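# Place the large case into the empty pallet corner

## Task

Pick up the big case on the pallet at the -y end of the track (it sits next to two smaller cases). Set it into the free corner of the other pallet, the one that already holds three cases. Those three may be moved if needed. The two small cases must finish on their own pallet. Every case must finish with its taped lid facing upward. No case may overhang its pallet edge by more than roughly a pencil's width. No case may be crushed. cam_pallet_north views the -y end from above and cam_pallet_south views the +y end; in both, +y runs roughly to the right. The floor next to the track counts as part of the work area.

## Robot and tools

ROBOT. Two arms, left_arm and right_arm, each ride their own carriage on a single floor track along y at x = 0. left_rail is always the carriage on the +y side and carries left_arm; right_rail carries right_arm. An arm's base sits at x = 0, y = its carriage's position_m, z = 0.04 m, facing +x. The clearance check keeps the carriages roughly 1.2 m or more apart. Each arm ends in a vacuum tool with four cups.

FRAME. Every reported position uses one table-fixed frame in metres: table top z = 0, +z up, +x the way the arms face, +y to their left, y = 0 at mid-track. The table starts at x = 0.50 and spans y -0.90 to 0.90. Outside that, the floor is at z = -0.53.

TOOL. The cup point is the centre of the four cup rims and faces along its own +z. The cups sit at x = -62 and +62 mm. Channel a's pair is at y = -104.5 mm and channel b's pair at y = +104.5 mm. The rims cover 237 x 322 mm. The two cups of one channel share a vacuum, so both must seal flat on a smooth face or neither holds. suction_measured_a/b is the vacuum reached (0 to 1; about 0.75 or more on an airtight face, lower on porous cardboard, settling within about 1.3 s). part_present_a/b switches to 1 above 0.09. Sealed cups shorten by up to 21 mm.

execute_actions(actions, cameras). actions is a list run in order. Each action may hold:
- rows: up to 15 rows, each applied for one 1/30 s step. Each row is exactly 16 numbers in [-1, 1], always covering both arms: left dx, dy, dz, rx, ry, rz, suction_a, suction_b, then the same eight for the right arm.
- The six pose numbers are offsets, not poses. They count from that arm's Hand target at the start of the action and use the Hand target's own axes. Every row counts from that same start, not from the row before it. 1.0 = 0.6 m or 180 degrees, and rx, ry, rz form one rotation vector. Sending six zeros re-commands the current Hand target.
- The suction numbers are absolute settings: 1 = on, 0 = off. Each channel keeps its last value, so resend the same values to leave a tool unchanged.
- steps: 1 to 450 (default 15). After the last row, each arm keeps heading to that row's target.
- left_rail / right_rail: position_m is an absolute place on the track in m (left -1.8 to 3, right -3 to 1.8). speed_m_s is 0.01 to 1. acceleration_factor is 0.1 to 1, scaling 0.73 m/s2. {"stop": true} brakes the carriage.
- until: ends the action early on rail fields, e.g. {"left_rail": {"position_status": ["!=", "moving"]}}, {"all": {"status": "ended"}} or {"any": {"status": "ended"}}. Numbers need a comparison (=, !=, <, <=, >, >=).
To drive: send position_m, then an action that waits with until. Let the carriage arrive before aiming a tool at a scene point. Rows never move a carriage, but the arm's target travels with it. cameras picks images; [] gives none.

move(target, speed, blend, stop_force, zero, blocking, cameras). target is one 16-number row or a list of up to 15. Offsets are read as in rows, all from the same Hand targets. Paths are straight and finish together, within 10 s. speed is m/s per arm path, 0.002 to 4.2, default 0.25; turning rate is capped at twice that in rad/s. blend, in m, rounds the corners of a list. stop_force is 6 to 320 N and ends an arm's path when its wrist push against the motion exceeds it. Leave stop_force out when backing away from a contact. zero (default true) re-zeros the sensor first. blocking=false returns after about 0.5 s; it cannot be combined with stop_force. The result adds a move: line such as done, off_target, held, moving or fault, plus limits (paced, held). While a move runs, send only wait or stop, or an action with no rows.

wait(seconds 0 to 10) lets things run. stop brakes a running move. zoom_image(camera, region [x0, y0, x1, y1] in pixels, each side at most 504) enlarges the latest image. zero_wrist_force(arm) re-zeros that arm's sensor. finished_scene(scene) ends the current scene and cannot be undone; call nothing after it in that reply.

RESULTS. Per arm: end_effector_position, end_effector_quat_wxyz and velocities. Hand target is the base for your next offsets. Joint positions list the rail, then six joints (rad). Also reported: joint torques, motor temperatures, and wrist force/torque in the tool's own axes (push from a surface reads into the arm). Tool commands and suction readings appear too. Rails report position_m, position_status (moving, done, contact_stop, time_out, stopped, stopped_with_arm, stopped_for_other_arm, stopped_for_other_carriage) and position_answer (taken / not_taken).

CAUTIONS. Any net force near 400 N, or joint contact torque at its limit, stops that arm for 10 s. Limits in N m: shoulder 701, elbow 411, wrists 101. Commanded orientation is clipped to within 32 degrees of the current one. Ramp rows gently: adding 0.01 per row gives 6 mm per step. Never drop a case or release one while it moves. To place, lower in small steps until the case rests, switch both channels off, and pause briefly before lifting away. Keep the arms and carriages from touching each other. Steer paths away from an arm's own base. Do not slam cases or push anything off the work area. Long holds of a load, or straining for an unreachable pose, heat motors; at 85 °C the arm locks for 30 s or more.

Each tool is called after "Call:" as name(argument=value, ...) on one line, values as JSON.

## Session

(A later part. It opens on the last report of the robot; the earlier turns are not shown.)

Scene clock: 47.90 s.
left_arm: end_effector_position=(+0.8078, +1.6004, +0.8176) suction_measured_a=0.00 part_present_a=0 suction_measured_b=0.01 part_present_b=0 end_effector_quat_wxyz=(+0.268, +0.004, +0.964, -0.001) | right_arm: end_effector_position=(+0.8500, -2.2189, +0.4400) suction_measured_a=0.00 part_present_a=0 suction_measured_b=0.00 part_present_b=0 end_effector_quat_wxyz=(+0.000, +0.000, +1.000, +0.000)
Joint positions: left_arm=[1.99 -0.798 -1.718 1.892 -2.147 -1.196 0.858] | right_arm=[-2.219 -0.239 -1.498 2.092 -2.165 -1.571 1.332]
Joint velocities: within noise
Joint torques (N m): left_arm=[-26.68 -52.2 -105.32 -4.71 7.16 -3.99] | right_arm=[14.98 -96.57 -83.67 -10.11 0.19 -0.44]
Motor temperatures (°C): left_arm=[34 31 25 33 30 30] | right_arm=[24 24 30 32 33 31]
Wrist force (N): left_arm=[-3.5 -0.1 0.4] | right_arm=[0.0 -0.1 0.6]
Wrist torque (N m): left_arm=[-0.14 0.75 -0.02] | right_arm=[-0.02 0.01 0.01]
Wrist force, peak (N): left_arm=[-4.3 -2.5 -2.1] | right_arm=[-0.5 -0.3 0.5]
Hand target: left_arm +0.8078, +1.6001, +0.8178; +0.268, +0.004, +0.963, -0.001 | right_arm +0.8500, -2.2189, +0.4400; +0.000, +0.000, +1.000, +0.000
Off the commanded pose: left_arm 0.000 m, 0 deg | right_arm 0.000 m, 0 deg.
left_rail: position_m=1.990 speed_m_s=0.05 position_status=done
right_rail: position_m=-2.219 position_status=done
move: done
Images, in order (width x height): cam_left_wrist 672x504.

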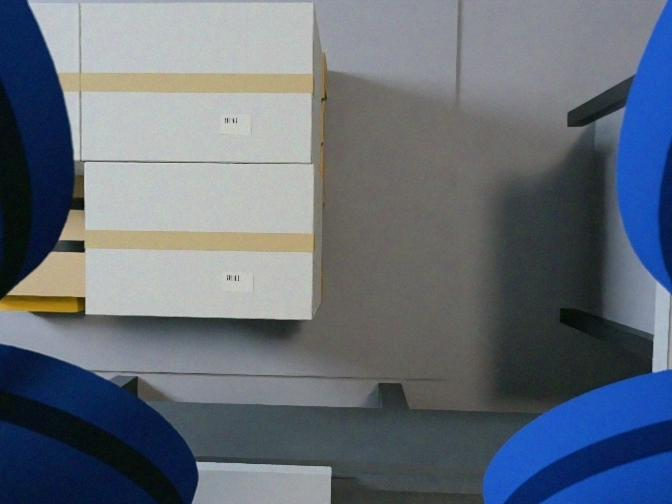

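Call:
move(target=[0.12,-0.25,0.2,0,0,0,0,0,0,0,0,0,0,0,0,0], cameras=["cam_left_wrist"])

Call:
zoom_image(camera="cam_left_wrist", region=[200, 60, 300, 160])

Call:
zoom_image(camera="cam_left_wrist", region=[200, 160, 300, 260])

Call:
zoom_image(camera="cam_left_wrist", region=[200, 260, 300, 360])

Scene clock: 49.77 s.
left_arm: end_effector_position=(+0.8067, +1.4504, +0.6780) suction_measured_a=0.00 part_present_a=0 suction_measured_b=0.01 part_present_b=0 end_effector_quat_wxyz=(+0.268, +0.004, +0.963, -0.001) | right_arm: end_effector_position=(+0.8500, -2.2189, +0.4400) suction_measured_a=0.00 part_present_a=0 suction_measured_b=0.00 part_present_b=0 end_effector_quat_wxyz=(+0.000, +0.000, +1.000, +0.000)
Joint positions: left_arm=[1.99 -0.924 -1.572 1.949 -2.3 -1.149 0.731] | right_arm=[-2.219 -0.239 -1.498 2.092 -2.165 -1.571 1.332]
Joint velocities: within noise
Joint torques (N m): left_arm=[-21.74 -78.46 -89.41 -15.41 6.56 -4.29] | right_arm=[9.75 -100.27 -83.66 -10.38 -0.54 -0.2]
Motor temperatures (°C): left_arm=[34 31 25 33 30 30] | right_arm=[24 24 30 32 33 31]
Wrist force (N): left_arm=[-3.3 -0.5 0.6] | right_arm=[0.1 -0.2 0.3]
Wrist torque (N m): left_arm=[-0.23 0.73 -0.13] | right_arm=[-0.02 -0.01 0.01]
Wrist force, peak (N): left_arm=[-4.5 1.9 -1.6] | right_arm=[-0.2 -0.2 0.6]
Hand target: left_arm +0.8068, +1.4501, +0.6778; +0.268, +0.004, +0.963, -0.001 | right_arm +0.8500, -2.2189, +0.4400; +0.000, +0.000, +1.000, +0.000
Off the commanded pose: left_arm 0.000 m, 0 deg | right_arm 0.000 m, 0 deg.
left_rail: position_m=1.990 speed_m_s=0.05 position_status=done
right_rail: position_m=-2.219 position_status=done
move: done
Images, in order (width x height): cam_left_wrist 672x504.

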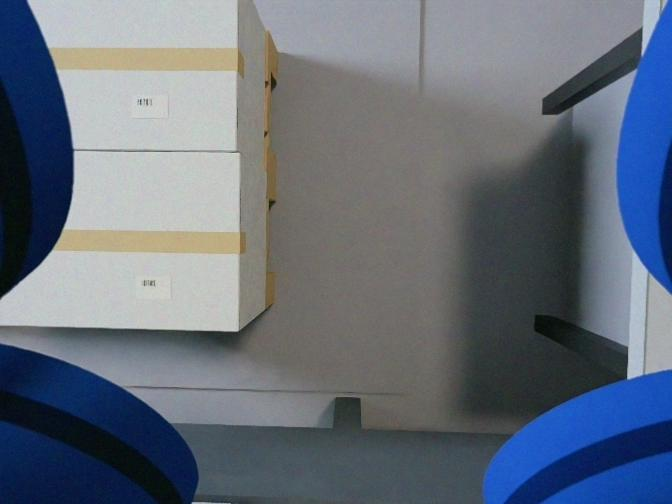

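Scaled by 5.040.

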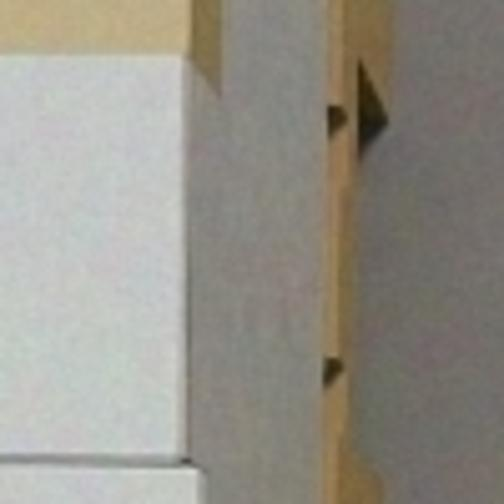

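Scaled by 5.040.

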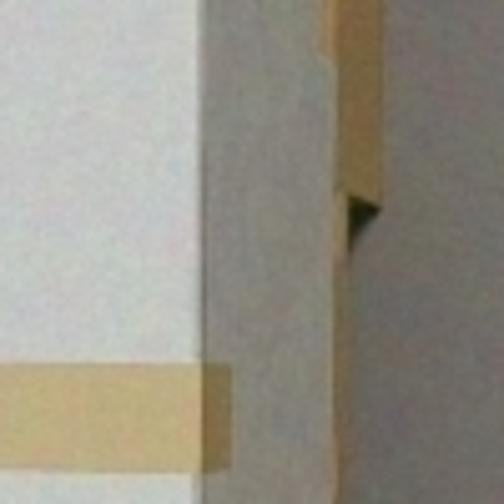

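Scaled by 5.040.

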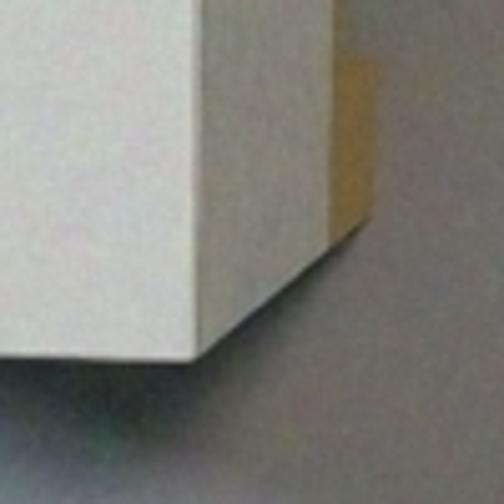

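Call:
execute_actions(actions=[{"right_rail":{"position_m":-2.57,"speed_m_s":0.5,"acceleration_factor":0.4},"steps":400,"until":{"all":{"status":"ended"}}}], cameras=[])

Call:
move(target=[0,0,0,0,0,0,0,0,-0.3,0.1667,-0.25,0,-0.172,0,0,0], cameras=["cam_right_wrist"])

Scene clock: 59.87 s.
left_arm: end_effector_position=(+0.8068, +1.4501, +0.6778) suction_measured_a=0.00 part_present_a=0 suction_measured_b=0.01 part_present_b=0 end_effector_quat_wxyz=(+0.268, +0.004, +0.963, -0.001) | right_arm: end_effector_position=(+0.8500, -2.5700, +0.4400) suction_measured_a=0.00 part_present_a=0 suction_measured_b=0.00 part_present_b=0 end_effector_quat_wxyz=(+0.000, +0.000, +1.000, +0.000)
Joint positions: left_arm=[1.99 -0.925 -1.572 1.949 -2.3 -1.149 0.731] | right_arm=[-2.57 -0.239 -1.498 2.092 -2.165 -1.571 1.332]
Joint velocities: within noise
Joint torques (N m): left_arm=[-27.14 -83.45 -89.18 -13.93 6.51 -4.27] | right_arm=[11.01 -97.37 -86.09 -8.98 -0.23 0.26]
Motor temperatures (°C): left_arm=[34 31 25 33 30 30] | right_arm=[24 24 30 32 33 31]
Wrist force (N): left_arm=[-3.1 -0.4 0.6] | right_arm=[-0.1 0.4 0.3]
Wrist torque (N m): left_arm=[-0.21 0.71 -0.13] | right_arm=[0.05 0.02 0.00]
Wrist force, peak (N): left_arm=[-4.2 -0.2 0.8] | right_arm=[-0.3 1.2 0.3]
Hand target: left_arm +0.8068, +1.4501, +0.6778; +0.268, +0.004, +0.963, -0.001 | right_arm +0.8500, -2.5700, +0.4400; +0.000, +0.000, +1.000, +0.000
Tool commands: left_gripper/suction_a=+0.0 left_gripper/suction_b=+0.0 right_gripper/suction_a=+0.0 right_gripper/suction_b=+0.0
Off the commanded pose: left_arm 0.000 m, 0 deg | right_arm 0.000 m, 0 deg.
left_rail: position_m=1.990 speed_m_s=0.05 position_status=done
right_rail: position_m=-2.570 speed_m_s=0.50 position_status=done
No camera images: "cameras" was empty.

Scene clock: 61.70 s.
left_arm: end_effector_position=(+0.8068, +1.4501, +0.6778) suction_measured_a=0.00 part_present_a=0 suction_measured_b=0.01 part_present_b=0 end_effector_quat_wxyz=(+0.268, +0.004, +0.963, -0.001) | right_arm: end_effector_position=(+1.0298, -2.4700, +0.5899) suction_measured_a=0.00 part_present_a=0 suction_measured_b=0.00 part_present_b=0 end_effector_quat_wxyz=(+0.267, +0.000, +0.964, +0.000)
Joint positions: left_arm=[1.99 -0.925 -1.572 1.949 -2.3 -1.149 0.731] | right_arm=[-2.57 -0.116 -1.451 1.993 -2.651 -1.511 1.472]
Joint velocities: within noise
Joint torques (N m): left_arm=[-25.17 -82.45 -83.09 -13.25 6.22 -4.02] | right_arm=[34.01 -98.33 -106.09 -15.97 -5.19 5.07]
Motor temperatures (°C): left_arm=[34 31 25 33 30 30] | right_arm=[24 24 30 32 33 31]
Wrist force (N): left_arm=[-3.5 -0.7 0.6] | right_arm=[-0.7 0.7 -0.4]
Wrist torque (N m): left_arm=[-0.25 0.77 -0.14] | right_arm=[0.19 -0.06 0.39]
Wrist force, peak (N): left_arm=[-4.0 -0.1 0.7] | right_arm=[-2.3 1.7 -1.5]
Hand target: left_arm +0.8068, +1.4501, +0.6778; +0.268, +0.004, +0.963, -0.001 | right_arm +1.0300, -2.4700, +0.5900; +0.267, +0.000, +0.964, +0.000
Off the commanded pose: left_arm 0.000 m, 0 deg | right_arm 0.000 m, 0 deg.
left_rail: position_m=1.990 speed_m_s=0.05 position_status=done
right_rail: position_m=-2.570 speed_m_s=0.50 position_status=done
move: done
Images, in order (width x height): cam_right_wrist 672x504.

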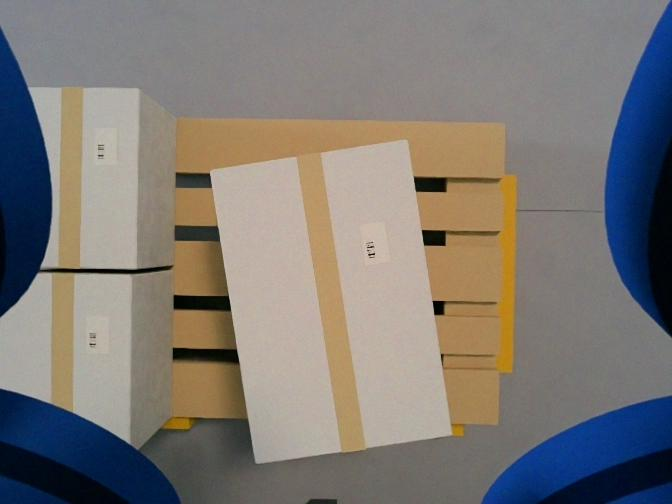

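Call:
move(target=[0,0,0,0,0,0,0,0,0,0,0,0,0.172,0,0,0], cameras=[])

Call:
move(target=[0,0,0,0,0,0,0,0,0.125,0.035,0.5,0,0,0.4483,0,0], speed=0.4, cameras=["cam_right_wrist","cam_pallet_north"])

Scene clock: 63.83 s.
left_arm: end_effector_position=(+0.8068, +1.4501, +0.6778) suction_measured_a=0.00 part_present_a=0 suction_measured_b=0.01 part_present_b=0 end_effector_quat_wxyz=(+0.268, +0.004, +0.963, -0.001) | right_arm: end_effector_position=(+1.0300, -2.4699, +0.5900) suction_measured_a=0.00 part_present_a=0 suction_measured_b=0.00 part_present_b=0 end_effector_quat_wxyz=(+0.000, +0.000, +1.000, +0.000)
Joint positions: left_arm=[1.99 -0.925 -1.572 1.949 -2.3 -1.149 0.731] | right_arm=[-2.57 -0.099 -1.374 1.714 -1.912 -1.571 1.472]
Joint velocities: within noise
Joint torques (N m): left_arm=[-25.64 -81.51 -86.42 -13.36 6.32 -4.34] | right_arm=[30.54 -117.63 -115.28 -7.71 -5.94 4.91]
Motor temperatures (°C): left_arm=[34 31 25 33 30 30] | right_arm=[24 24 30 32 33 31]
Wrist force (N): left_arm=[-3.3 -0.1 0.5] | right_arm=[-0.2 0.6 0.8]
Wrist torque (N m): left_arm=[-0.17 0.73 -0.14] | right_arm=[0.20 -0.08 0.03]
Wrist force, peak (N): left_arm=[-4.0 -0.6 0.6] | right_arm=[-0.5 0.9 -0.8]
Hand target: left_arm +0.8068, +1.4501, +0.6778; +0.268, +0.004, +0.963, -0.001 | right_arm +1.0300, -2.4699, +0.5900; +0.000, +0.000, +1.000, +0.000
Off the commanded pose: left_arm 0.000 m, 0 deg | right_arm 0.000 m, 0 deg.
left_rail: position_m=1.990 speed_m_s=0.05 position_status=done
right_rail: position_m=-2.570 speed_m_s=0.50 position_status=done
move: done
No camera images: "cameras" was empty.

Scene clock: 66.47 s.
left_arm: end_effector_position=(+0.8068, +1.4501, +0.6778) suction_measured_a=0.00 part_present_a=0 suction_measured_b=0.01 part_present_b=0 end_effector_quat_wxyz=(+0.268, +0.004, +0.963, -0.001) | right_arm: end_effector_position=(+0.9550, -2.4490, +0.2901) suction_measured_a=0.00 part_present_a=0 suction_measured_b=0.00 part_present_b=0 end_effector_quat_wxyz=(+0.000, +0.647, +0.762, +0.000)
Joint positions: left_arm=[1.99 -0.925 -1.572 1.949 -2.3 -1.149 0.731] | right_arm=[-2.57 -0.084 -1.254 2.043 -2.36 -1.571 2.895]
Joint velocities: within noise
Joint torques (N m): left_arm=[-28.46 -85.31 -85.24 -12.99 6.14 -4.51] | right_arm=[30.03 -119.75 -58.94 -14.21 -6.39 4.54]
Motor temperatures (°C): left_arm=[34 31 25 33 30 30] | right_arm=[24 24 30 32 33 31]
Wrist force (N): left_arm=[-3.3 -0.5 0.4] | right_arm=[0.0 0.2 0.8]
Wrist torque (N m): left_arm=[-0.22 0.74 -0.13] | right_arm=[0.13 -0.05 -0.06]
Wrist force, peak (N): left_arm=[-4.1 0.0 0.9] | right_arm=[0.3 -0.2 2.7]
Hand target: left_arm +0.8068, +1.4501, +0.6778; +0.268, +0.004, +0.963, -0.001 | right_arm +0.9550, -2.4489, +0.2900; +0.000, +0.647, +0.762, +0.000
Off the commanded pose: left_arm 0.000 m, 0 deg | right_arm 0.000 m, 0 deg.
left_rail: position_m=1.990 speed_m_s=0.05 position_status=done
right_rail: position_m=-2.570 speed_m_s=0.50 position_status=done
move: done
Images, in order (width x height): cam_pallet_north 672x504, cam_right_wrist 672x504.

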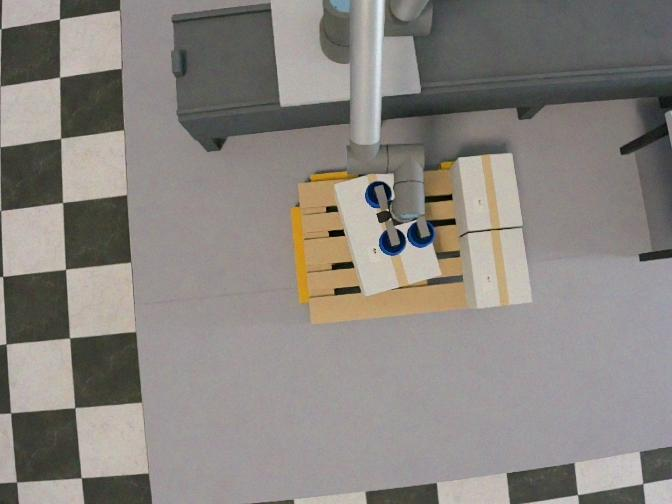

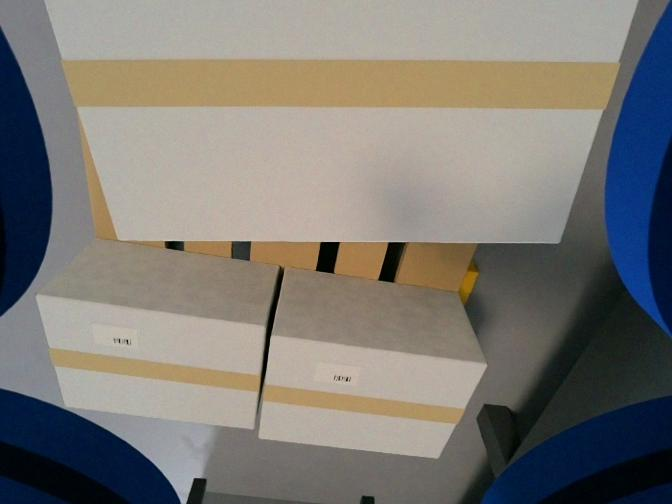

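Call:
move(target=[0,0,0,0,0,0,0,0,0,0,0.55,0,0,0,0,0], cameras=[])

Call:
move(target=[0,0,0,0,0,0,0,0,0,0,0.19,0,0,0,0,0], speed=0.015, stop_force=15, cameras=["cam_right_wrist"])

Call:
execute_actions(actions=[{"rows":[[0,0,0,0,0,0,0,0,0,0,0.003,0,0,0,1,1]],"steps":75}], cameras=[])

Call:
move(target=[0,0,0,0,0,0,0,0,0,0,-0.06,0,0,0,1,1], speed=0.04, cameras=["cam_pallet_north"])

Scene clock: 68.83 s.
left_arm: end_effector_position=(+0.8068, +1.4501, +0.6778) suction_measured_a=0.00 part_present_a=0 suction_measured_b=0.01 part_present_b=0 end_effector_quat_wxyz=(+0.268, +0.004, +0.963, -0.001) | right_arm: end_effector_position=(+0.9549, -2.4490, -0.0397) suction_measured_a=0.00 part_present_a=0 suction_measured_b=0.00 part_present_b=0 end_effector_quat_wxyz=(+0.000, +0.647, +0.762, +0.000)
Joint positions: left_arm=[1.99 -0.925 -1.572 1.949 -2.3 -1.149 0.731] | right_arm=[-2.57 -0.084 -0.878 2.125 -2.818 -1.571 2.895]
Joint velocities: within noise
Joint torques (N m): left_arm=[-25.14 -84.33 -86.82 -11.92 6.1 -3.98] | right_arm=[31.46 -164.59 -58.05 -14.32 -1.52 5.05]
Motor temperatures (°C): left_arm=[34 31 25 33 30 30] | right_arm=[24 24 30 32 33 31]
Wrist force (N): left_arm=[-3.6 0.1 0.8] | right_arm=[-0.2 0.7 0.7]
Wrist torque (N m): left_arm=[-0.15 0.78 -0.13] | right_arm=[0.16 -0.08 0.02]
Wrist force, peak (N): left_arm=[-4.2 -0.7 0.4] | right_arm=[-0.4 0.2 4.3]
Hand target: left_arm +0.8068, +1.4501, +0.6778; +0.268, +0.004, +0.963, -0.001 | right_arm +0.9550, -2.4490, -0.0400; +0.000, +0.647, +0.762, +0.000
Off the commanded pose: left_arm 0.000 m, 0 deg | right_arm 0.000 m, 0 deg.
left_rail: position_m=1.990 speed_m_s=0.05 position_status=done
right_rail: position_m=-2.570 speed_m_s=0.50 position_status=done
move: done
No camera images: "cameras" was empty.

Scene clock: 74.90 s.
left_arm: end_effector_position=(+0.8068, +1.4501, +0.6778) suction_measured_a=0.00 part_present_a=0 suction_measured_b=0.01 part_present_b=0 end_effector_quat_wxyz=(+0.268, +0.004, +0.963, -0.001) | right_arm: end_effector_position=(+0.9550, -2.4490, -0.1100) suction_measured_a=0.00 part_present_a=0 suction_measured_b=0.00 part_present_b=0 end_effector_quat_wxyz=(+0.000, +0.647, +0.762, +0.000)
Joint positions: left_arm=[1.99 -0.925 -1.572 1.949 -2.3 -1.149 0.731] | right_arm=[-2.57 -0.084 -0.786 2.117 -2.902 -1.571 2.895]
Joint velocities: within noise
Joint torques (N m): left_arm=[-23.45 -80.81 -87.02 -11.72 5.52 -4.36] | right_arm=[28.58 -194.74 -18.54 -6.84 4.99 5.07]
Motor temperatures (°C): left_arm=[34 31 25 33 30 30] | right_arm=[24 24 30 32 33 31]
Wrist force (N): left_arm=[-3.4 0.1 0.7] | right_arm=[0.8 -4.2 -13.0]
Wrist torque (N m): left_arm=[-0.15 0.75 -0.13] | right_arm=[-0.97 -0.25 -0.01]
Wrist force, peak (N): left_arm=[-4.3 0.0 0.8] | right_arm=[0.9 -4.4 -16.0]
Hand target: left_arm +0.8068, +1.4501, +0.6778; +0.268, +0.004, +0.963, -0.001 | right_arm +0.9550, -2.4490, -0.1100; +0.000, +0.647, +0.762, +0.000 (not the last commanded pose)
Off the commanded pose: left_arm 0.000 m, 0 deg | right_arm 0.044 m, 0 deg.
left_rail: position_m=1.990 speed_m_s=0.05 position_status=done
right_rail: position_m=-2.570 speed_m_s=0.50 position_status=done
move: contact (right_arm)
Images, in order (width x height): cam_right_wrist 672x504.

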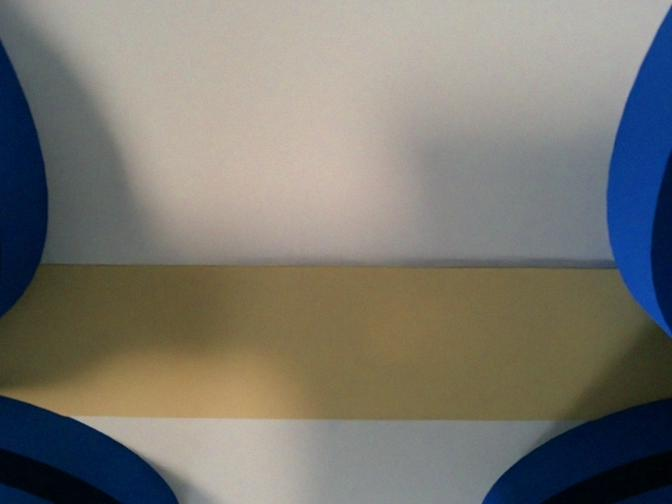

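Scene clock: 77.60 s.
left_arm: end_effector_position=(+0.8068, +1.4501, +0.6778) suction_measured_a=0.00 part_present_a=0 suction_measured_b=0.01 part_present_b=0 end_effector_quat_wxyz=(+0.268, +0.004, +0.963, -0.001) | right_arm: end_effector_position=(+0.9550, -2.4489, -0.1118) suction_measured_a=0.86 part_present_a=1 suction_measured_b=0.88 part_present_b=1 end_effector_quat_wxyz=(+0.000, +0.647, +0.762, +0.000)
Joint positions: left_arm=[1.99 -0.925 -1.572 1.949 -2.3 -1.149 0.731] | right_arm=[-2.57 -0.084 -0.784 2.117 -2.904 -1.571 2.895]
Joint velocities: within noise
Joint torques (N m): left_arm=[-23.58 -81.15 -88.87 -11.18 5.71 -4.72] | right_arm=[-13.61 -320.51 -80.3 -32.73 -7.17 -2.3]
Motor temperatures (°C): left_arm=[34 31 25 33 30 30] | right_arm=[24 24 30 32 33 31]
Wrist force (N): left_arm=[-3.2 0.0 0.7] | right_arm=[-0.5 0.9 29.4]
Wrist torque (N m): left_arm=[-0.16 0.72 -0.13] | right_arm=[-2.88 0.84 0.03]
Wrist force, peak (N): left_arm=[-4.0 -0.1 0.7] | right_arm=[6.2 -1.3 128.2]
Hand target: left_arm +0.8068, +1.4501, +0.6778; +0.268, +0.004, +0.963, -0.001 | right_arm +0.9550, -2.4490, -0.1118; +0.000, +0.647, +0.762, +0.000
Off the commanded pose: left_arm 0.000 m, 0 deg | right_arm 0.000 m, 0 deg.
left_rail: position_m=1.990 speed_m_s=0.05 position_status=done
right_rail: position_m=-2.570 speed_m_s=0.50 position_status=done
No camera images: "cameras" was empty.

Scene clock: 78.93 s.
left_arm: end_effector_position=(+0.8068, +1.4501, +0.6778) suction_measured_a=0.00 part_present_a=0 suction_measured_b=0.01 part_present_b=0 end_effector_quat_wxyz=(+0.268, +0.004, +0.963, -0.001) | right_arm: end_effector_position=(+0.9550, -2.4489, -0.0761) suction_measured_a=0.86 part_present_a=1 suction_measured_b=0.88 part_present_b=1 end_effector_quat_wxyz=(+0.000, +0.647, +0.762, +0.000)
Joint positions: left_arm=[1.99 -0.925 -1.572 1.949 -2.3 -1.149 0.731] | right_arm=[-2.57 -0.084 -0.831 2.122 -2.863 -1.571 2.895]
Joint velocities: within noise
Joint torques (N m): left_arm=[-22.94 -84.3 -87.79 -11.55 5.65 -4.23] | right_arm=[-18.79 -325.12 -66.29 -27.54 -6.6 -0.76]
Motor temperatures (°C): left_arm=[34 31 25 33 30 30] | right_arm=[24 24 30 32 33 31]
Wrist force (N): left_arm=[-3.5 -0.3 0.4] | right_arm=[-0.6 0.6 28.2]
Wrist torque (N m): left_arm=[-0.21 0.77 -0.14] | right_arm=[-2.90 0.81 0.02]
Wrist force, peak (N): left_arm=[-3.8 -0.1 0.7] | right_arm=[-0.8 1.2 36.2]
Hand target: left_arm +0.8068, +1.4501, +0.6778; +0.268, +0.004, +0.963, -0.001 | right_arm +0.9550, -2.4490, -0.0758; +0.000, +0.647, +0.762, +0.000
Off the commanded pose: left_arm 0.000 m, 0 deg | right_arm 0.000 m, 0 deg.
left_rail: position_m=1.990 speed_m_s=0.05 position_status=done
right_rail: position_m=-2.570 speed_m_s=0.50 position_status=done
move: done
Images, in order (width x height): cam_pallet_north 672x504.

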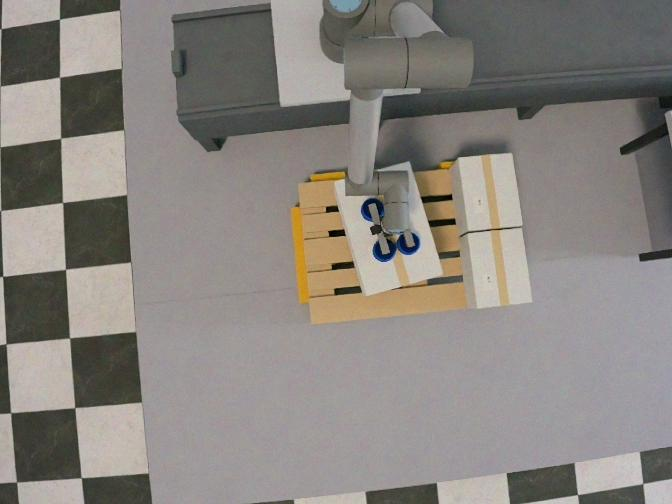

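Call:
move(target=[0,0,0,0,0,0,0,0,0,0,-0.89,0,0,0,1,1], speed=0.15, cameras=[])

Call:
move(target=[0,0,0,0,0,0,0,0,0,-0.15,0,0,0,-0.4483,1,1], speed=0.2, cameras=["cam_pallet_north","cam_right_wrist"])

Call:
execute_actions(actions=[{"right_rail":{"position_m":-0.6,"speed_m_s":0.4,"acceleration_factor":0.4},"steps":400,"until":{"right_rail":{"position_status":["!=","moving"]}}}], cameras=["cam_high","cam_low"])

Call:
move(target=[0,0,0,0,0,0,0,0,0,0,0.19,0,0,0,1,1], speed=0.1, cameras=[])

Call:
move(target=[0,0,0,0,0,0,0,0,0,0,0.19,0,0,0,1,1], speed=0.012, stop_force=25, cameras=["cam_low"])

Scene clock: 83.37 s.
left_arm: end_effector_position=(+0.8068, +1.4501, +0.6778) suction_measured_a=0.00 part_present_a=0 suction_measured_b=0.01 part_present_b=0 end_effector_quat_wxyz=(+0.268, +0.004, +0.963, -0.001) | right_arm: end_effector_position=(+0.9549, -2.4489, +0.4579) suction_measured_a=0.86 part_present_a=1 suction_measured_b=0.88 part_present_b=1 end_effector_quat_wxyz=(+0.000, +0.647, +0.762, +0.000)
Joint positions: left_arm=[1.99 -0.925 -1.572 1.949 -2.3 -1.149 0.731] | right_arm=[-2.57 -0.084 -1.386 1.93 -2.115 -1.571 2.895]
Joint velocities: within noise
Joint torques (N m): left_arm=[-22.02 -82.38 -88.37 -10.42 5.56 -3.94] | right_arm=[-5.1 -270.33 -207.33 -27.33 2.66 -1.97]
Motor temperatures (°C): left_arm=[34 31 25 33 30 30] | right_arm=[24 24 30 32 33 31]
Wrist force (N): left_arm=[-3.9 -0.3 0.8] | right_arm=[-0.1 -0.1 29.0]
Wrist torque (N m): left_arm=[-0.19 0.82 -0.13] | right_arm=[-2.89 0.85 -0.04]
Wrist force, peak (N): left_arm=[-4.3 -0.1 0.6] | right_arm=[-0.3 -1.7 47.2]
Hand target: left_arm +0.8068, +1.4501, +0.6778; +0.268, +0.004, +0.963, -0.001 | right_arm +0.9550, -2.4489, +0.4582; +0.000, +0.647, +0.762, +0.000
Off the commanded pose: left_arm 0.000 m, 0 deg | right_arm 0.000 m, 0 deg.
left_rail: position_m=1.990 speed_m_s=0.05 position_status=done
right_rail: position_m=-2.570 speed_m_s=0.50 position_status=done
move: done
No camera images: "cameras" was empty.

Scene clock: 87.63 s.
left_arm: end_effector_position=(+0.8068, +1.4501, +0.6778) suction_measured_a=0.00 part_present_a=0 suction_measured_b=0.01 part_present_b=0 end_effector_quat_wxyz=(+0.268, +0.004, +0.963, -0.001) | right_arm: end_effector_position=(+0.8662, -2.4635, +0.4582) suction_measured_a=0.86 part_present_a=1 suction_measured_b=0.88 part_present_b=1 end_effector_quat_wxyz=(+0.000, +0.000, +1.000, +0.000)
Joint positions: left_arm=[1.99 -0.925 -1.572 1.949 -2.3 -1.149 0.731] | right_arm=[-2.57 -0.11 -1.485 2.048 -2.133 -1.571 1.461]
Joint velocities: within noise
Joint torques (N m): left_arm=[-17.41 -81.79 -89.62 -9.71 5.26 -4.41] | right_arm=[-19.37 -232.49 -181.96 -37.61 2.17 -4.34]
Motor temperatures (°C): left_arm=[34 31 25 33 30 30] | right_arm=[24 24 30 32 33 31]
Wrist force (N): left_arm=[-3.5 -0.8 0.6] | right_arm=[-0.2 0.0 28.2]
Wrist torque (N m): left_arm=[-0.27 0.76 -0.13] | right_arm=[-2.92 0.81 -0.01]
Wrist force, peak (N): left_arm=[-4.2 -0.6 0.5] | right_arm=[0.5 1.2 31.0]
Hand target: left_arm +0.8068, +1.4501, +0.6778; +0.268, +0.004, +0.963, -0.001 | right_arm +0.8662, -2.4635, +0.4582; +0.000, +0.000, +1.000, +0.000
Off the commanded pose: left_arm 0.000 m, 0 deg | right_arm 0.000 m, 0 deg.
left_rail: position_m=1.990 speed_m_s=0.05 position_status=done
right_rail: position_m=-2.570 speed_m_s=0.50 position_status=done
move: done
Images, in order (width x height): cam_pallet_north 672x504, cam_right_wrist 672x504.

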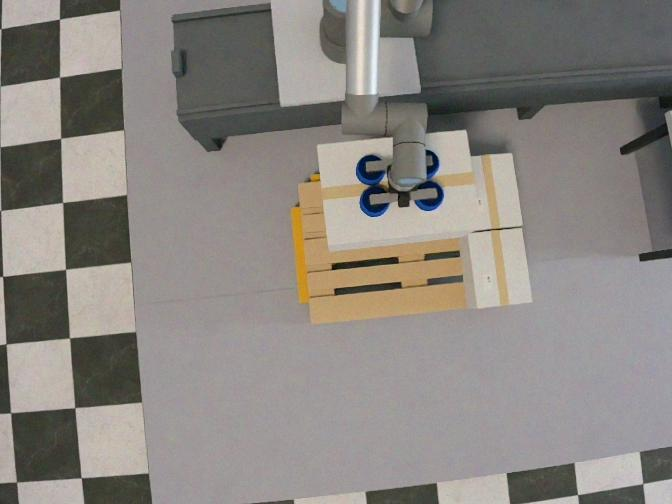

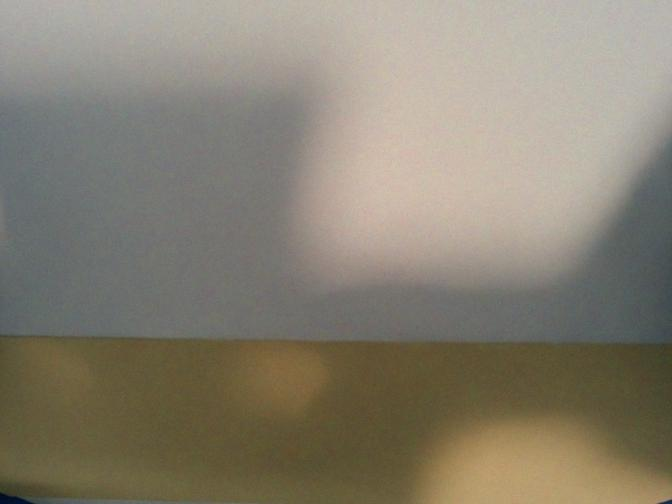

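Scene clock: 94.20 s.
left_arm: end_effector_position=(+0.8068, +1.4501, +0.6778) suction_measured_a=0.00 part_present_a=0 suction_measured_b=0.01 part_present_b=0 end_effector_quat_wxyz=(+0.268, +0.004, +0.963, -0.001) | right_arm: end_effector_position=(+0.8661, -0.4935, +0.4582) suction_measured_a=0.86 part_present_a=1 suction_measured_b=0.88 part_present_b=1 end_effector_quat_wxyz=(+0.000, +0.000, +1.000, +0.000)
Joint positions: left_arm=[1.99 -0.925 -1.572 1.949 -2.3 -1.149 0.731] | right_arm=[-0.6 -0.11 -1.485 2.048 -2.133 -1.571 1.461]
Joint velocities: within noise
Joint torques (N m): left_arm=[-18.23 -83.34 -92.76 -8.63 4.73 -4.39] | right_arm=[-1.42 -227.21 -203.35 -33.18 -2.58 -3.08]
Motor temperatures (°C): left_arm=[34 31 25 33 30 30] | right_arm=[24 24 30 32 33 31]
Wrist force (N): left_arm=[-3.4 -0.4 0.2] | right_arm=[-0.7 0.5 28.6]
Wrist torque (N m): left_arm=[-0.21 0.74 -0.13] | right_arm=[-2.96 0.87 -0.01]
Wrist force, peak (N): left_arm=[-4.0 -0.8 0.5] | right_arm=[-0.6 -10.8 28.5]
Hand target: left_arm +0.8068, +1.4501, +0.6778; +0.268, +0.004, +0.963, -0.001 | right_arm +0.8662, -0.4935, +0.4582; +0.000, +0.000, +1.000, +0.000
Tool commands: left_gripper/suction_a=+0.0 left_gripper/suction_b=+0.0 right_gripper/suction_a=+1.0 right_gripper/suction_b=+1.0
Off the commanded pose: left_arm 0.000 m, 0 deg | right_arm 0.000 m, 0 deg.
left_rail: position_m=1.990 speed_m_s=0.05 position_status=done
right_rail: position_m=-0.600 speed_m_s=0.40 position_status=done
Images, in order (width x height): cam_high 672x504, cam_low 672x504.

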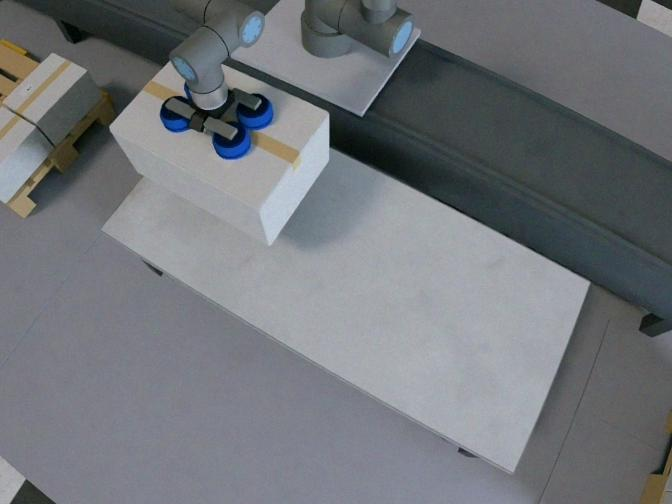

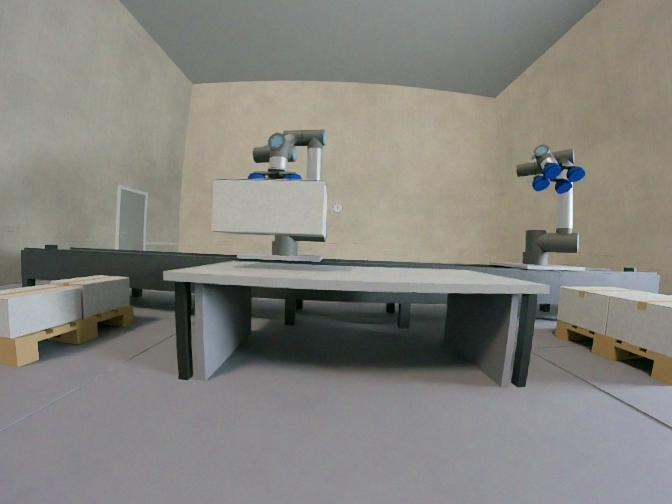

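Scene clock: 95.93 s.
left_arm: end_effector_position=(+0.8068, +1.4501, +0.6778) suction_measured_a=0.00 part_present_a=0 suction_measured_b=0.01 part_present_b=0 end_effector_quat_wxyz=(+0.268, +0.004, +0.963, -0.001) | right_arm: end_effector_position=(+0.8662, -0.4935, +0.3444) suction_measured_a=0.86 part_present_a=1 suction_measured_b=0.88 part_present_b=1 end_effector_quat_wxyz=(+0.000, +0.000, +1.000, +0.000)
Joint positions: left_arm=[1.99 -0.925 -1.572 1.949 -2.3 -1.149 0.731] | right_arm=[-0.6 -0.11 -1.393 2.134 -2.312 -1.571 1.461]
Joint velocities: within noise
Joint torques (N m): left_arm=[-18.03 -84.22 -93.67 -8.39 4.6 -4.39] | right_arm=[0.16 -201.9 -158.8 -38.27 -5.34 -1.31]
Motor temperatures (°C): left_arm=[34 31 25 33 30 30] | right_arm=[24 24 30 32 33 31]
Wrist force (N): left_arm=[-3.3 -0.2 0.7] | right_arm=[-0.6 -0.1 28.3]
Wrist torque (N m): left_arm=[-0.18 0.73 -0.13] | right_arm=[-2.91 0.77 -0.04]
Wrist force, peak (N): left_arm=[-4.0 -0.4 0.8] | right_arm=[0.7 0.3 42.0]
Hand target: left_arm +0.8068, +1.4501, +0.6778; +0.268, +0.004, +0.963, -0.001 | right_arm +0.8662, -0.4935, +0.3442; +0.000, +0.000, +1.000, +0.000
Off the commanded pose: left_arm 0.000 m, 0 deg | right_arm 0.000 m, 0 deg.
left_rail: position_m=1.990 speed_m_s=0.05 position_status=done
right_rail: position_m=-0.600 speed_m_s=0.40 position_status=done
move: done
No camera images: "cameras" was empty.

Scene clock: 104.30 s.
left_arm: end_effector_position=(+0.8068, +1.4501, +0.6778) suction_measured_a=0.00 part_present_a=0 suction_measured_b=0.01 part_present_b=0 end_effector_quat_wxyz=(+0.268, +0.004, +0.963, -0.001) | right_arm: end_effector_position=(+0.8663, -0.4935, +0.2601) suction_measured_a=0.86 part_present_a=1 suction_measured_b=0.88 part_present_b=1 end_effector_quat_wxyz=(+0.000, +0.000, +1.000, +0.000)
Joint positions: left_arm=[1.99 -0.925 -1.572 1.949 -2.3 -1.149 0.731] | right_arm=[-0.6 -0.11 -1.308 2.185 -2.448 -1.571 1.461]
Joint velocities: within noise
Joint torques (N m): left_arm=[-18.67 -84.51 -95.64 -6.76 4.03 -4.11] | right_arm=[15.18 -233.52 -146.38 -22.23 4.75 1.7]
Motor temperatures (°C): left_arm=[34 31 25 33 30 30] | right_arm=[24 24 30 32 33 31]
Wrist force (N): left_arm=[-3.4 -0.1 0.7] | right_arm=[-3.0 -2.8 6.7]
Wrist torque (N m): left_arm=[-0.18 0.74 -0.13] | right_arm=[3.37 -4.30 -0.23]
Wrist force, peak (N): left_arm=[-3.8 -1.3 0.7] | right_arm=[-0.3 0.2 29.3]
Hand target: left_arm +0.8068, +1.4501, +0.6778; +0.268, +0.004, +0.963, -0.001 | right_arm +0.8663, -0.4935, +0.2601; +0.000, +0.000, +1.000, +0.000 (not the last commanded pose)
Off the commanded pose: left_arm 0.000 m, 0 deg | right_arm 0.030 m, 0 deg.
left_rail: position_m=1.990 speed_m_s=0.05 position_status=done
right_rail: position_m=-0.600 speed_m_s=0.40 position_status=done
move: contact (right_arm)
Images, in order (width x height): cam_low 672x504.

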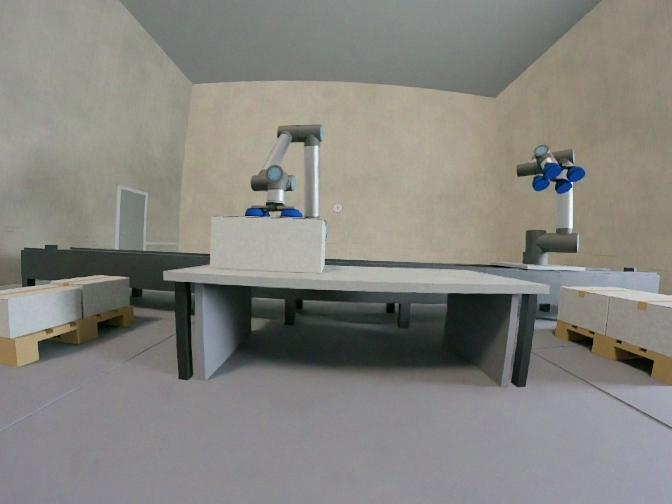

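Call:
move(target=[0,0,0,0,0,0,0,0,0,0,0.03,0,0,0,1,1], speed=0.004, stop_force=90, cameras=[])

Call:
move(target=[0,0,0,0,0,0,0,0,0,0,0.015,0,0,0,1,1], speed=0.003, stop_force=20, cameras=[])

Call:
execute_actions(actions=[{"rows":[[0,0,0,0,0,0,0,0,0,0,0,0,0,0,0,0]],"steps":45}], cameras=[])

Call:
move(target=[0,0,0,0,0,0,0,0,0,0,-0.42,0,0,0,0,0], speed=0.15, cameras=[])

Call:
execute_actions(actions=[{"right_rail":{"position_m":-2.3,"speed_m_s":0.6},"steps":400,"until":{"all":{"status":"ended"}}}], cameras=["cam_high"])

Scene clock: 107.40 s.
left_arm: end_effector_position=(+0.8068, +1.4501, +0.6778) suction_measured_a=0.00 part_present_a=0 suction_measured_b=0.01 part_present_b=0 end_effector_quat_wxyz=(+0.268, +0.004, +0.963, -0.001) | right_arm: end_effector_position=(+0.8663, -0.4935, +0.2546) suction_measured_a=0.86 part_present_a=1 suction_measured_b=0.88 part_present_b=1 end_effector_quat_wxyz=(+0.000, +0.000, +1.000, +0.000)
Joint positions: left_arm=[1.99 -0.925 -1.572 1.949 -2.3 -1.149 0.731] | right_arm=[-0.6 -0.11 -1.302 2.188 -2.457 -1.571 1.461]
Joint velocities: within noise
Joint torques (N m): left_arm=[-18.37 -83.94 -95.76 -6.69 4.07 -4.45] | right_arm=[16.99 -156.48 -107.8 -7.23 11.41 1.2]
Motor temperatures (°C): left_arm=[34 31 25 33 30 30] | right_arm=[24 24 30 32 33 31]
Wrist force (N): left_arm=[-3.5 0.0 0.5] | right_arm=[24.5 1.3 -83.5]
Wrist torque (N m): left_arm=[-0.18 0.76 -0.14] | right_arm=[8.43 -12.03 1.17]
Wrist force, peak (N): left_arm=[-4.4 -0.5 0.2] | right_arm=[25.0 1.9 -84.9]
Hand target: left_arm +0.8068, +1.4501, +0.6778; +0.268, +0.004, +0.963, -0.001 | right_arm +0.8663, -0.4935, +0.2547; +0.000, +0.000, +1.000, +0.000 (not the last commanded pose)
Off the commanded pose: left_arm 0.000 m, 0 deg | right_arm 0.013 m, 0 deg.
left_rail: position_m=1.990 speed_m_s=0.05 position_status=done
right_rail: position_m=-0.600 speed_m_s=0.40 position_status=done
move: contact (right_arm)
No camera images: "cameras" was empty.

Scene clock: 108.83 s.
left_arm: end_effector_position=(+0.8068, +1.4501, +0.6778) suction_measured_a=0.00 part_present_a=0 suction_measured_b=0.01 part_present_b=0 end_effector_quat_wxyz=(+0.268, +0.004, +0.963, -0.001) | right_arm: end_effector_position=(+0.8663, -0.4935, +0.2524) suction_measured_a=0.86 part_present_a=1 suction_measured_b=0.88 part_present_b=1 end_effector_quat_wxyz=(+0.000, +0.000, +1.000, +0.000)
Joint positions: left_arm=[1.99 -0.925 -1.572 1.949 -2.3 -1.149 0.731] | right_arm=[-0.6 -0.11 -1.299 2.189 -2.461 -1.571 1.461]
Joint velocities: within noise
Joint torques (N m): left_arm=[-13.24 -89.26 -94.89 -6.74 4.31 -4.17] | right_arm=[17.21 -142.48 -87.23 -3.83 11.34 1.42]
Motor temperatures (°C): left_arm=[34 31 25 33 30 30] | right_arm=[24 24 30 32 33 31]
Wrist force (N): left_arm=[-3.6 -0.2 0.7] | right_arm=[24.2 1.7 -104.8]
Wrist torque (N m): left_arm=[-0.19 0.77 -0.13] | right_arm=[8.53 -11.62 1.10]
Wrist force, peak (N): left_arm=[-4.2 0.1 0.3] | right_arm=[27.0 2.1 -104.6]
Hand target: left_arm +0.8068, +1.4501, +0.6778; +0.268, +0.004, +0.963, -0.001 | right_arm +0.8663, -0.4935, +0.2525; +0.000, +0.000, +1.000, +0.000 (not the last commanded pose)
Off the commanded pose: left_arm 0.000 m, 0 deg | right_arm 0.007 m, 0 deg.
left_rail: position_m=1.990 speed_m_s=0.05 position_status=done
right_rail: position_m=-0.600 speed_m_s=0.40 position_status=done
move: contact (right_arm)
No camera images: "cameras" was empty.

Scene clock: 110.53 s.
left_arm: end_effector_position=(+0.8068, +1.4501, +0.6778) suction_measured_a=0.00 part_present_a=0 suction_measured_b=0.01 part_present_b=0 end_effector_quat_wxyz=(+0.268, +0.004, +0.963, -0.001) | right_arm: end_effector_position=(+0.8663, -0.4935, +0.2525) suction_measured_a=0.00 part_present_a=0 suction_measured_b=0.00 part_present_b=0 end_effector_quat_wxyz=(+0.000, +0.000, +1.000, +0.000)
Joint positions: left_arm=[1.99 -0.925 -1.572 1.949 -2.3 -1.149 0.731] | right_arm=[-0.6 -0.11 -1.299 2.189 -2.461 -1.571 1.461]
Joint velocities: within noise
Joint torques (N m): left_arm=[-14.31 -85.05 -95.97 -6.07 4.03 -4.28] | right_arm=[14.05 33.55 32.57 15.51 -4.55 0.86]
Motor temperatures (°C): left_arm=[34 31 25 33 30 30] | right_arm=[24 24 30 32 33 31]
Wrist force (N): left_arm=[-4.1 -0.1 0.5] | right_arm=[20.8 -0.4 -181.5]
Wrist torque (N m): left_arm=[-0.17 0.84 -0.13] | right_arm=[0.35 -0.77 -0.02]
Wrist force, peak (N): left_arm=[-4.2 -0.1 0.6] | right_arm=[20.8 -0.4 -181.5]
Hand target: left_arm +0.8068, +1.4501, +0.6778; +0.268, +0.004, +0.963, -0.001 | right_arm +0.8663, -0.4935, +0.2525; +0.000, +0.000, +1.000, +0.000
Off the commanded pose: left_arm 0.000 m, 0 deg | right_arm 0.000 m, 0 deg.
left_rail: position_m=1.990 speed_m_s=0.05 position_status=done
right_rail: position_m=-0.600 speed_m_s=0.40 position_status=done
No camera images: "cameras" was empty.

Scene clock: 112.87 s.
left_arm: end_effector_position=(+0.8068, +1.4501, +0.6778) suction_measured_a=0.00 part_present_a=0 suction_measured_b=0.01 part_present_b=0 end_effector_quat_wxyz=(+0.268, +0.004, +0.963, -0.001) | right_arm: end_effector_position=(+0.8662, -0.4935, +0.5043) suction_measured_a=0.00 part_present_a=0 suction_measured_b=0.00 part_present_b=0 end_effector_quat_wxyz=(+0.000, +0.000, +1.000, +0.000)
Joint positions: left_arm=[1.99 -0.925 -1.572 1.949 -2.3 -1.149 0.731] | right_arm=[-0.6 -0.11 -1.515 2.008 -2.064 -1.571 1.461]
Joint velocities: within noise
Joint torques (N m): left_arm=[-11.84 -86.73 -98.03 -5.86 3.91 -4.07] | right_arm=[0.17 -121.95 -109.54 -7.27 0.53 -1.86]
Motor temperatures (°C): left_arm=[34 31 25 33 30 30] | right_arm=[24 24 30 32 33 31]
Wrist force (N): left_arm=[-3.7 -0.3 0.7] | right_arm=[-2.7 0.0 0.4]
Wrist torque (N m): left_arm=[-0.20 0.79 -0.13] | right_arm=[0.07 0.24 0.03]
Wrist force, peak (N): left_arm=[-4.3 -0.3 0.4] | right_arm=[21.0 -0.5 -181.4]
Hand target: left_arm +0.8068, +1.4501, +0.6778; +0.268, +0.004, +0.963, -0.001 | right_arm +0.8662, -0.4935, +0.5045; +0.000, +0.000, +1.000, +0.000
Off the commanded pose: left_arm 0.000 m, 0 deg | right_arm 0.000 m, 0 deg.
left_rail: position_m=1.990 speed_m_s=0.05 position_status=done
right_rail: position_m=-0.600 speed_m_s=0.40 position_status=done
move: done
No camera images: "cameras" was empty.

Scene clock: 118.03 s.
left_arm: end_effector_position=(+0.8068, +1.4501, +0.6778) suction_measured_a=0.00 part_present_a=0 suction_measured_b=0.01 part_present_b=0 end_effector_quat_wxyz=(+0.268, +0.004, +0.963, -0.001) | right_arm: end_effector_position=(+0.8662, -2.1935, +0.5045) suction_measured_a=0.00 part_present_a=0 suction_measured_b=0.00 part_present_b=0 end_effector_quat_wxyz=(+0.000, +0.000, +1.000, +0.000)
Joint positions: left_arm=[1.99 -0.925 -1.572 1.949 -2.3 -1.149 0.731] | right_arm=[-2.3 -0.11 -1.516 2.008 -2.063 -1.571 1.461]
Joint velocities: within noise
Joint torques (N m): left_arm=[-12.13 -89.09 -97.74 -5.02 3.8 -4.51] | right_arm=[-0.39 -118.41 -82.73 -10.15 1.35 -2.17]
Motor temperatures (°C): left_arm=[34 31 25 33 30 30] | right_arm=[24 24 30 32 33 31]
Wrist force (N): left_arm=[-3.5 -0.4 0.3] | right_arm=[-2.4 0.1 0.6]
Wrist torque (N m): left_arm=[-0.22 0.76 -0.13] | right_arm=[0.08 0.21 0.03]
Wrist force, peak (N): left_arm=[-4.0 -0.2 0.4] | right_arm=[-2.9 -0.9 0.8]
Hand target: left_arm +0.8068, +1.4501, +0.6778; +0.268, +0.004, +0.963, -0.001 | right_arm +0.8662, -2.1935, +0.5045; +0.000, +0.000, +1.000, +0.000
Tool commands: left_gripper/suction_a=+0.0 left_gripper/suction_b=+0.0 right_gripper/suction_a=+0.0 right_gripper/suction_b=+0.0
Off the commanded pose: left_arm 0.000 m, 0 deg | right_arm 0.000 m, 0 deg.
left_rail: position_m=1.990 speed_m_s=0.05 position_status=done
right_rail: position_m=-2.300 speed_m_s=0.60 position_status=done
Images, in order (width x height): cam_high 672x504.

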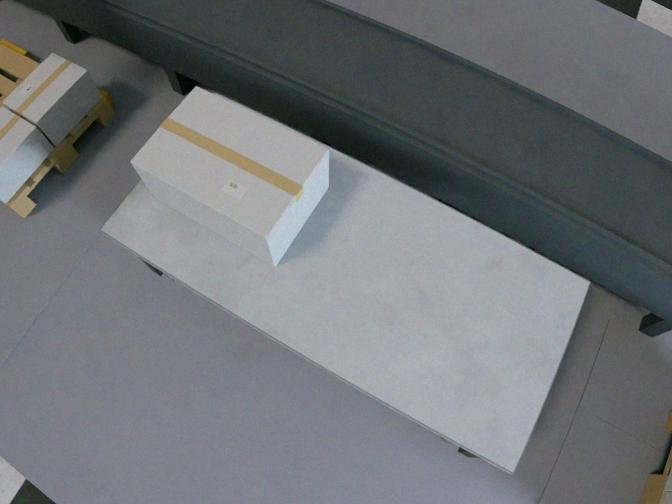

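Call:
move(target=[-0.46,0.9,-0.151,0.0,0.1715,0,0,0,0,0,0,0,0,0,0,0], cameras=[])

Call:
execute_actions(actions=[{"left_rail":{"position_m":-0.5,"speed_m_s":0.5,"acceleration_factor":0.4},"steps":450,"until":{"all":{"status":"ended"}}}], cameras=["cam_left_wrist"])

Scene clock: 121.40 s.
left_arm: end_effector_position=(+1.0011, +1.9883, +0.8977) suction_measured_a=0.00 part_present_a=0 suction_measured_b=0.01 part_present_b=0 end_effector_quat_wxyz=(+0.002, +0.004, +1.000, +0.000) | right_arm: end_effector_position=(+0.8662, -2.1935, +0.5045) suction_measured_a=0.00 part_present_a=0 suction_measured_b=0.00 part_present_b=0 end_effector_quat_wxyz=(+0.000, +0.000, +1.000, +0.000)
Joint positions: left_arm=[1.99 -0.204 -1.462 1.39 -1.503 -1.57 1.376] | right_arm=[-2.3 -0.11 -1.516 2.008 -2.063 -1.571 1.461]
Joint velocities: within noise
Joint torques (N m): left_arm=[28.37 -110.85 -112.56 -3.69 -5.19 2.15] | right_arm=[14.11 -115.59 -81.9 -11.97 1.93 -1.78]
Motor temperatures (°C): left_arm=[34 31 25 33 30 30] | right_arm=[24 24 30 32 33 31]
Wrist force (N): left_arm=[-3.0 -1.5 -0.6] | right_arm=[-2.7 -0.1 0.4]
Wrist torque (N m): left_arm=[-0.22 0.42 0.03] | right_arm=[0.06 0.23 0.03]
Wrist force, peak (N): left_arm=[-3.7 1.8 -1.6] | right_arm=[-3.0 0.2 0.7]
Hand target: left_arm +1.0012, +1.9885, +0.8978; +0.002, +0.004, +1.000, +0.000 | right_arm +0.8662, -2.1935, +0.5045; +0.000, +0.000, +1.000, +0.000
Off the commanded pose: left_arm 0.000 m, 0 deg | right_arm 0.000 m, 0 deg.
left_rail: position_m=1.990 speed_m_s=0.05 position_status=done
right_rail: position_m=-2.300 speed_m_s=0.60 position_status=done
move: done
No camera images: "cameras" was empty.

Scene clock: 128.37 s.
left_arm: end_effector_position=(+1.0012, -0.5015, +0.8978) suction_measured_a=0.00 part_present_a=0 suction_measured_b=0.01 part_present_b=0 end_effector_quat_wxyz=(+0.002, +0.004, +1.000, +0.000) | right_arm: end_effector_position=(+0.8662, -2.1935, +0.5045) suction_measured_a=0.00 part_present_a=0 suction_measured_b=0.00 part_present_b=0 end_effector_quat_wxyz=(+0.000, +0.000, +1.000, +0.000)
Joint positions: left_arm=[-0.5 -0.204 -1.462 1.39 -1.502 -1.57 1.376] | right_arm=[-2.3 -0.11 -1.516 2.008 -2.063 -1.571 1.461]
Joint velocities: within noise
Joint torques (N m): left_arm=[5.02 -122.32 -88.52 -7.82 -2.82 2.19] | right_arm=[17.74 -114.35 -84.9 -11.84 3.13 -1.99]
Motor temperatures (°C): left_arm=[34 31 25 33 30 30] | right_arm=[24 24 30 32 33 31]
Wrist force (N): left_arm=[-2.5 -1.1 -0.6] | right_arm=[-2.6 -0.4 0.6]
Wrist torque (N m): left_arm=[-0.15 0.36 0.03] | right_arm=[0.02 0.23 0.03]
Wrist force, peak (N): left_arm=[-3.5 -2.1 -0.1] | right_arm=[-3.0 0.0 0.5]
Hand target: left_arm +1.0012, -0.5015, +0.8978; +0.002, +0.004, +1.000, +0.000 | right_arm +0.8662, -2.1935, +0.5045; +0.000, +0.000, +1.000, +0.000
Tool commands: left_gripper/suction_a=+0.0 left_gripper/suction_b=+0.0 right_gripper/suction_a=+0.0 right_gripper/suction_b=+0.0
Off the commanded pose: left_arm 0.000 m, 0 deg | right_arm 0.000 m, 0 deg.
left_rail: position_m=-0.500 speed_m_s=0.50 position_status=done
right_rail: position_m=-2.300 speed_m_s=0.60 position_status=done
Images, in order (width x height): cam_left_wrist 672x504.

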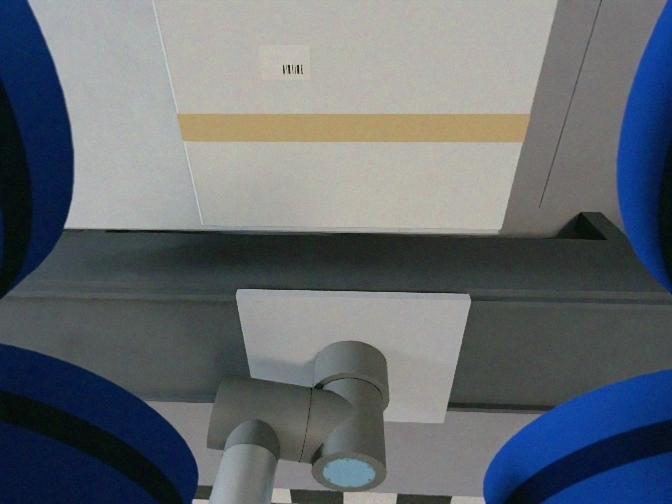

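Call:
move(target=[0.218,-0.0067,0.95,0,0,-0.001,0,0,0,0,0,0,0,0,0,0], cameras=[])

Call:
move(target=[0,0,0.2,0,0,0,0,0,0,0,0,0,0,0,0,0], speed=0.015, stop_force=15, cameras=["cam_left_wrist"])

Scene clock: 131.73 s.
left_arm: end_effector_position=(+0.8723, -0.5045, +0.3276) suction_measured_a=0.00 part_present_a=0 suction_measured_b=0.01 part_present_b=0 end_effector_quat_wxyz=(+0.002, +0.003, +1.000, +0.000) | right_arm: end_effector_position=(+0.8662, -2.1935, +0.5045) suction_measured_a=0.00 part_present_a=0 suction_measured_b=0.00 part_present_b=0 end_effector_quat_wxyz=(+0.000, +0.000, +1.000, +0.000)
Joint positions: left_arm=[-0.5 -0.238 -1.378 2.148 -2.344 -1.57 1.339] | right_arm=[-2.3 -0.11 -1.516 2.008 -2.063 -1.571 1.461]
Joint velocities: within noise
Joint torques (N m): left_arm=[-30.25 -108.95 -62.37 -14.1 4.86 -4.21] | right_arm=[16.48 -110.2 -83.77 -11.8 3.8 -1.76]
Motor temperatures (°C): left_arm=[34 31 25 33 30 30] | right_arm=[24 24 30 32 33 31]
Wrist force (N): left_arm=[-2.5 -0.8 -1.1] | right_arm=[-2.6 0.0 0.6]
Wrist torque (N m): left_arm=[-0.07 0.33 -0.05] | right_arm=[0.07 0.23 0.03]
Wrist force, peak (N): left_arm=[-3.6 -1.3 -3.6] | right_arm=[-2.8 -0.3 0.4]
Hand target: left_arm +0.8723, -0.5045, +0.3274; +0.002, +0.003, +1.000, +0.000 | right_arm +0.8662, -2.1935, +0.5045; +0.000, +0.000, +1.000, +0.000
Off the commanded pose: left_arm 0.000 m, 0 deg | right_arm 0.000 m, 0 deg.
left_rail: position_m=-0.500 speed_m_s=0.50 position_status=done
right_rail: position_m=-2.300 speed_m_s=0.60 position_status=done
move: done
No camera images: "cameras" was empty.

Scene clock: 136.73 s.
left_arm: end_effector_position=(+0.8725, -0.5045, +0.2724) suction_measured_a=0.00 part_present_a=0 suction_measured_b=0.01 part_present_b=0 end_effector_quat_wxyz=(+0.002, +0.003, +1.000, +0.000) | right_arm: end_effector_position=(+0.8662, -2.1935, +0.5045) suction_measured_a=0.00 part_present_a=0 suction_measured_b=0.00 part_present_b=0 end_effector_quat_wxyz=(+0.000, +0.000, +1.000, +0.000)
Joint positions: left_arm=[-0.5 -0.238 -1.322 2.18 -2.433 -1.57 1.339] | right_arm=[-2.3 -0.11 -1.516 2.008 -2.063 -1.571 1.461]
Joint velocities: within noise
Joint torques (N m): left_arm=[10.76 -136.52 -65.96 -1.75 4.11 2.15] | right_arm=[14.02 -107.61 -85.2 -12.57 4.29 -1.63]
Motor temperatures (°C): left_arm=[34 31 25 33 30 30] | right_arm=[24 24 30 32 33 31]
Wrist force (N): left_arm=[-1.3 1.0 -15.2] | right_arm=[-2.5 -0.1 0.4]
Wrist torque (N m): left_arm=[0.26 0.35 0.02] | right_arm=[0.07 0.22 0.03]
Wrist force, peak (N): left_arm=[-1.1 1.0 -18.4] | right_arm=[-2.9 0.1 0.2]
Hand target: left_arm +0.8725, -0.5045, +0.2724; +0.002, +0.003, +1.000, +0.000 (not the last commanded pose) | right_arm +0.8662, -2.1935, +0.5045; +0.000, +0.000, +1.000, +0.000
Off the commanded pose: left_arm 0.065 m, 0 deg | right_arm 0.000 m, 0 deg.
left_rail: position_m=-0.500 speed_m_s=0.50 position_status=done
right_rail: position_m=-2.300 speed_m_s=0.60 position_status=done
move: contact (left_arm)
Images, in order (width x height): cam_left_wrist 672x504.

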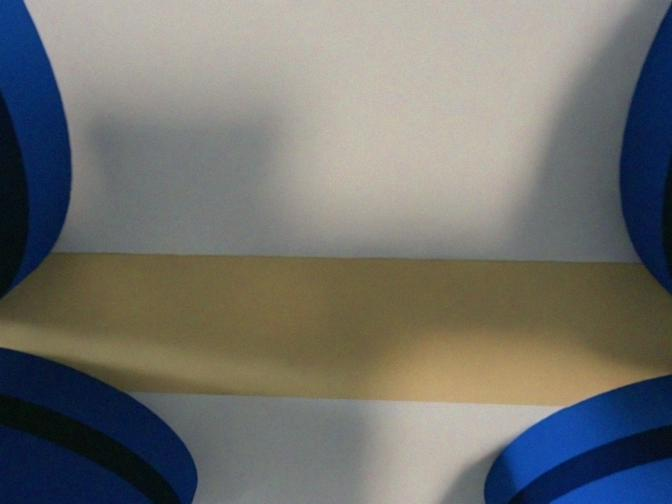

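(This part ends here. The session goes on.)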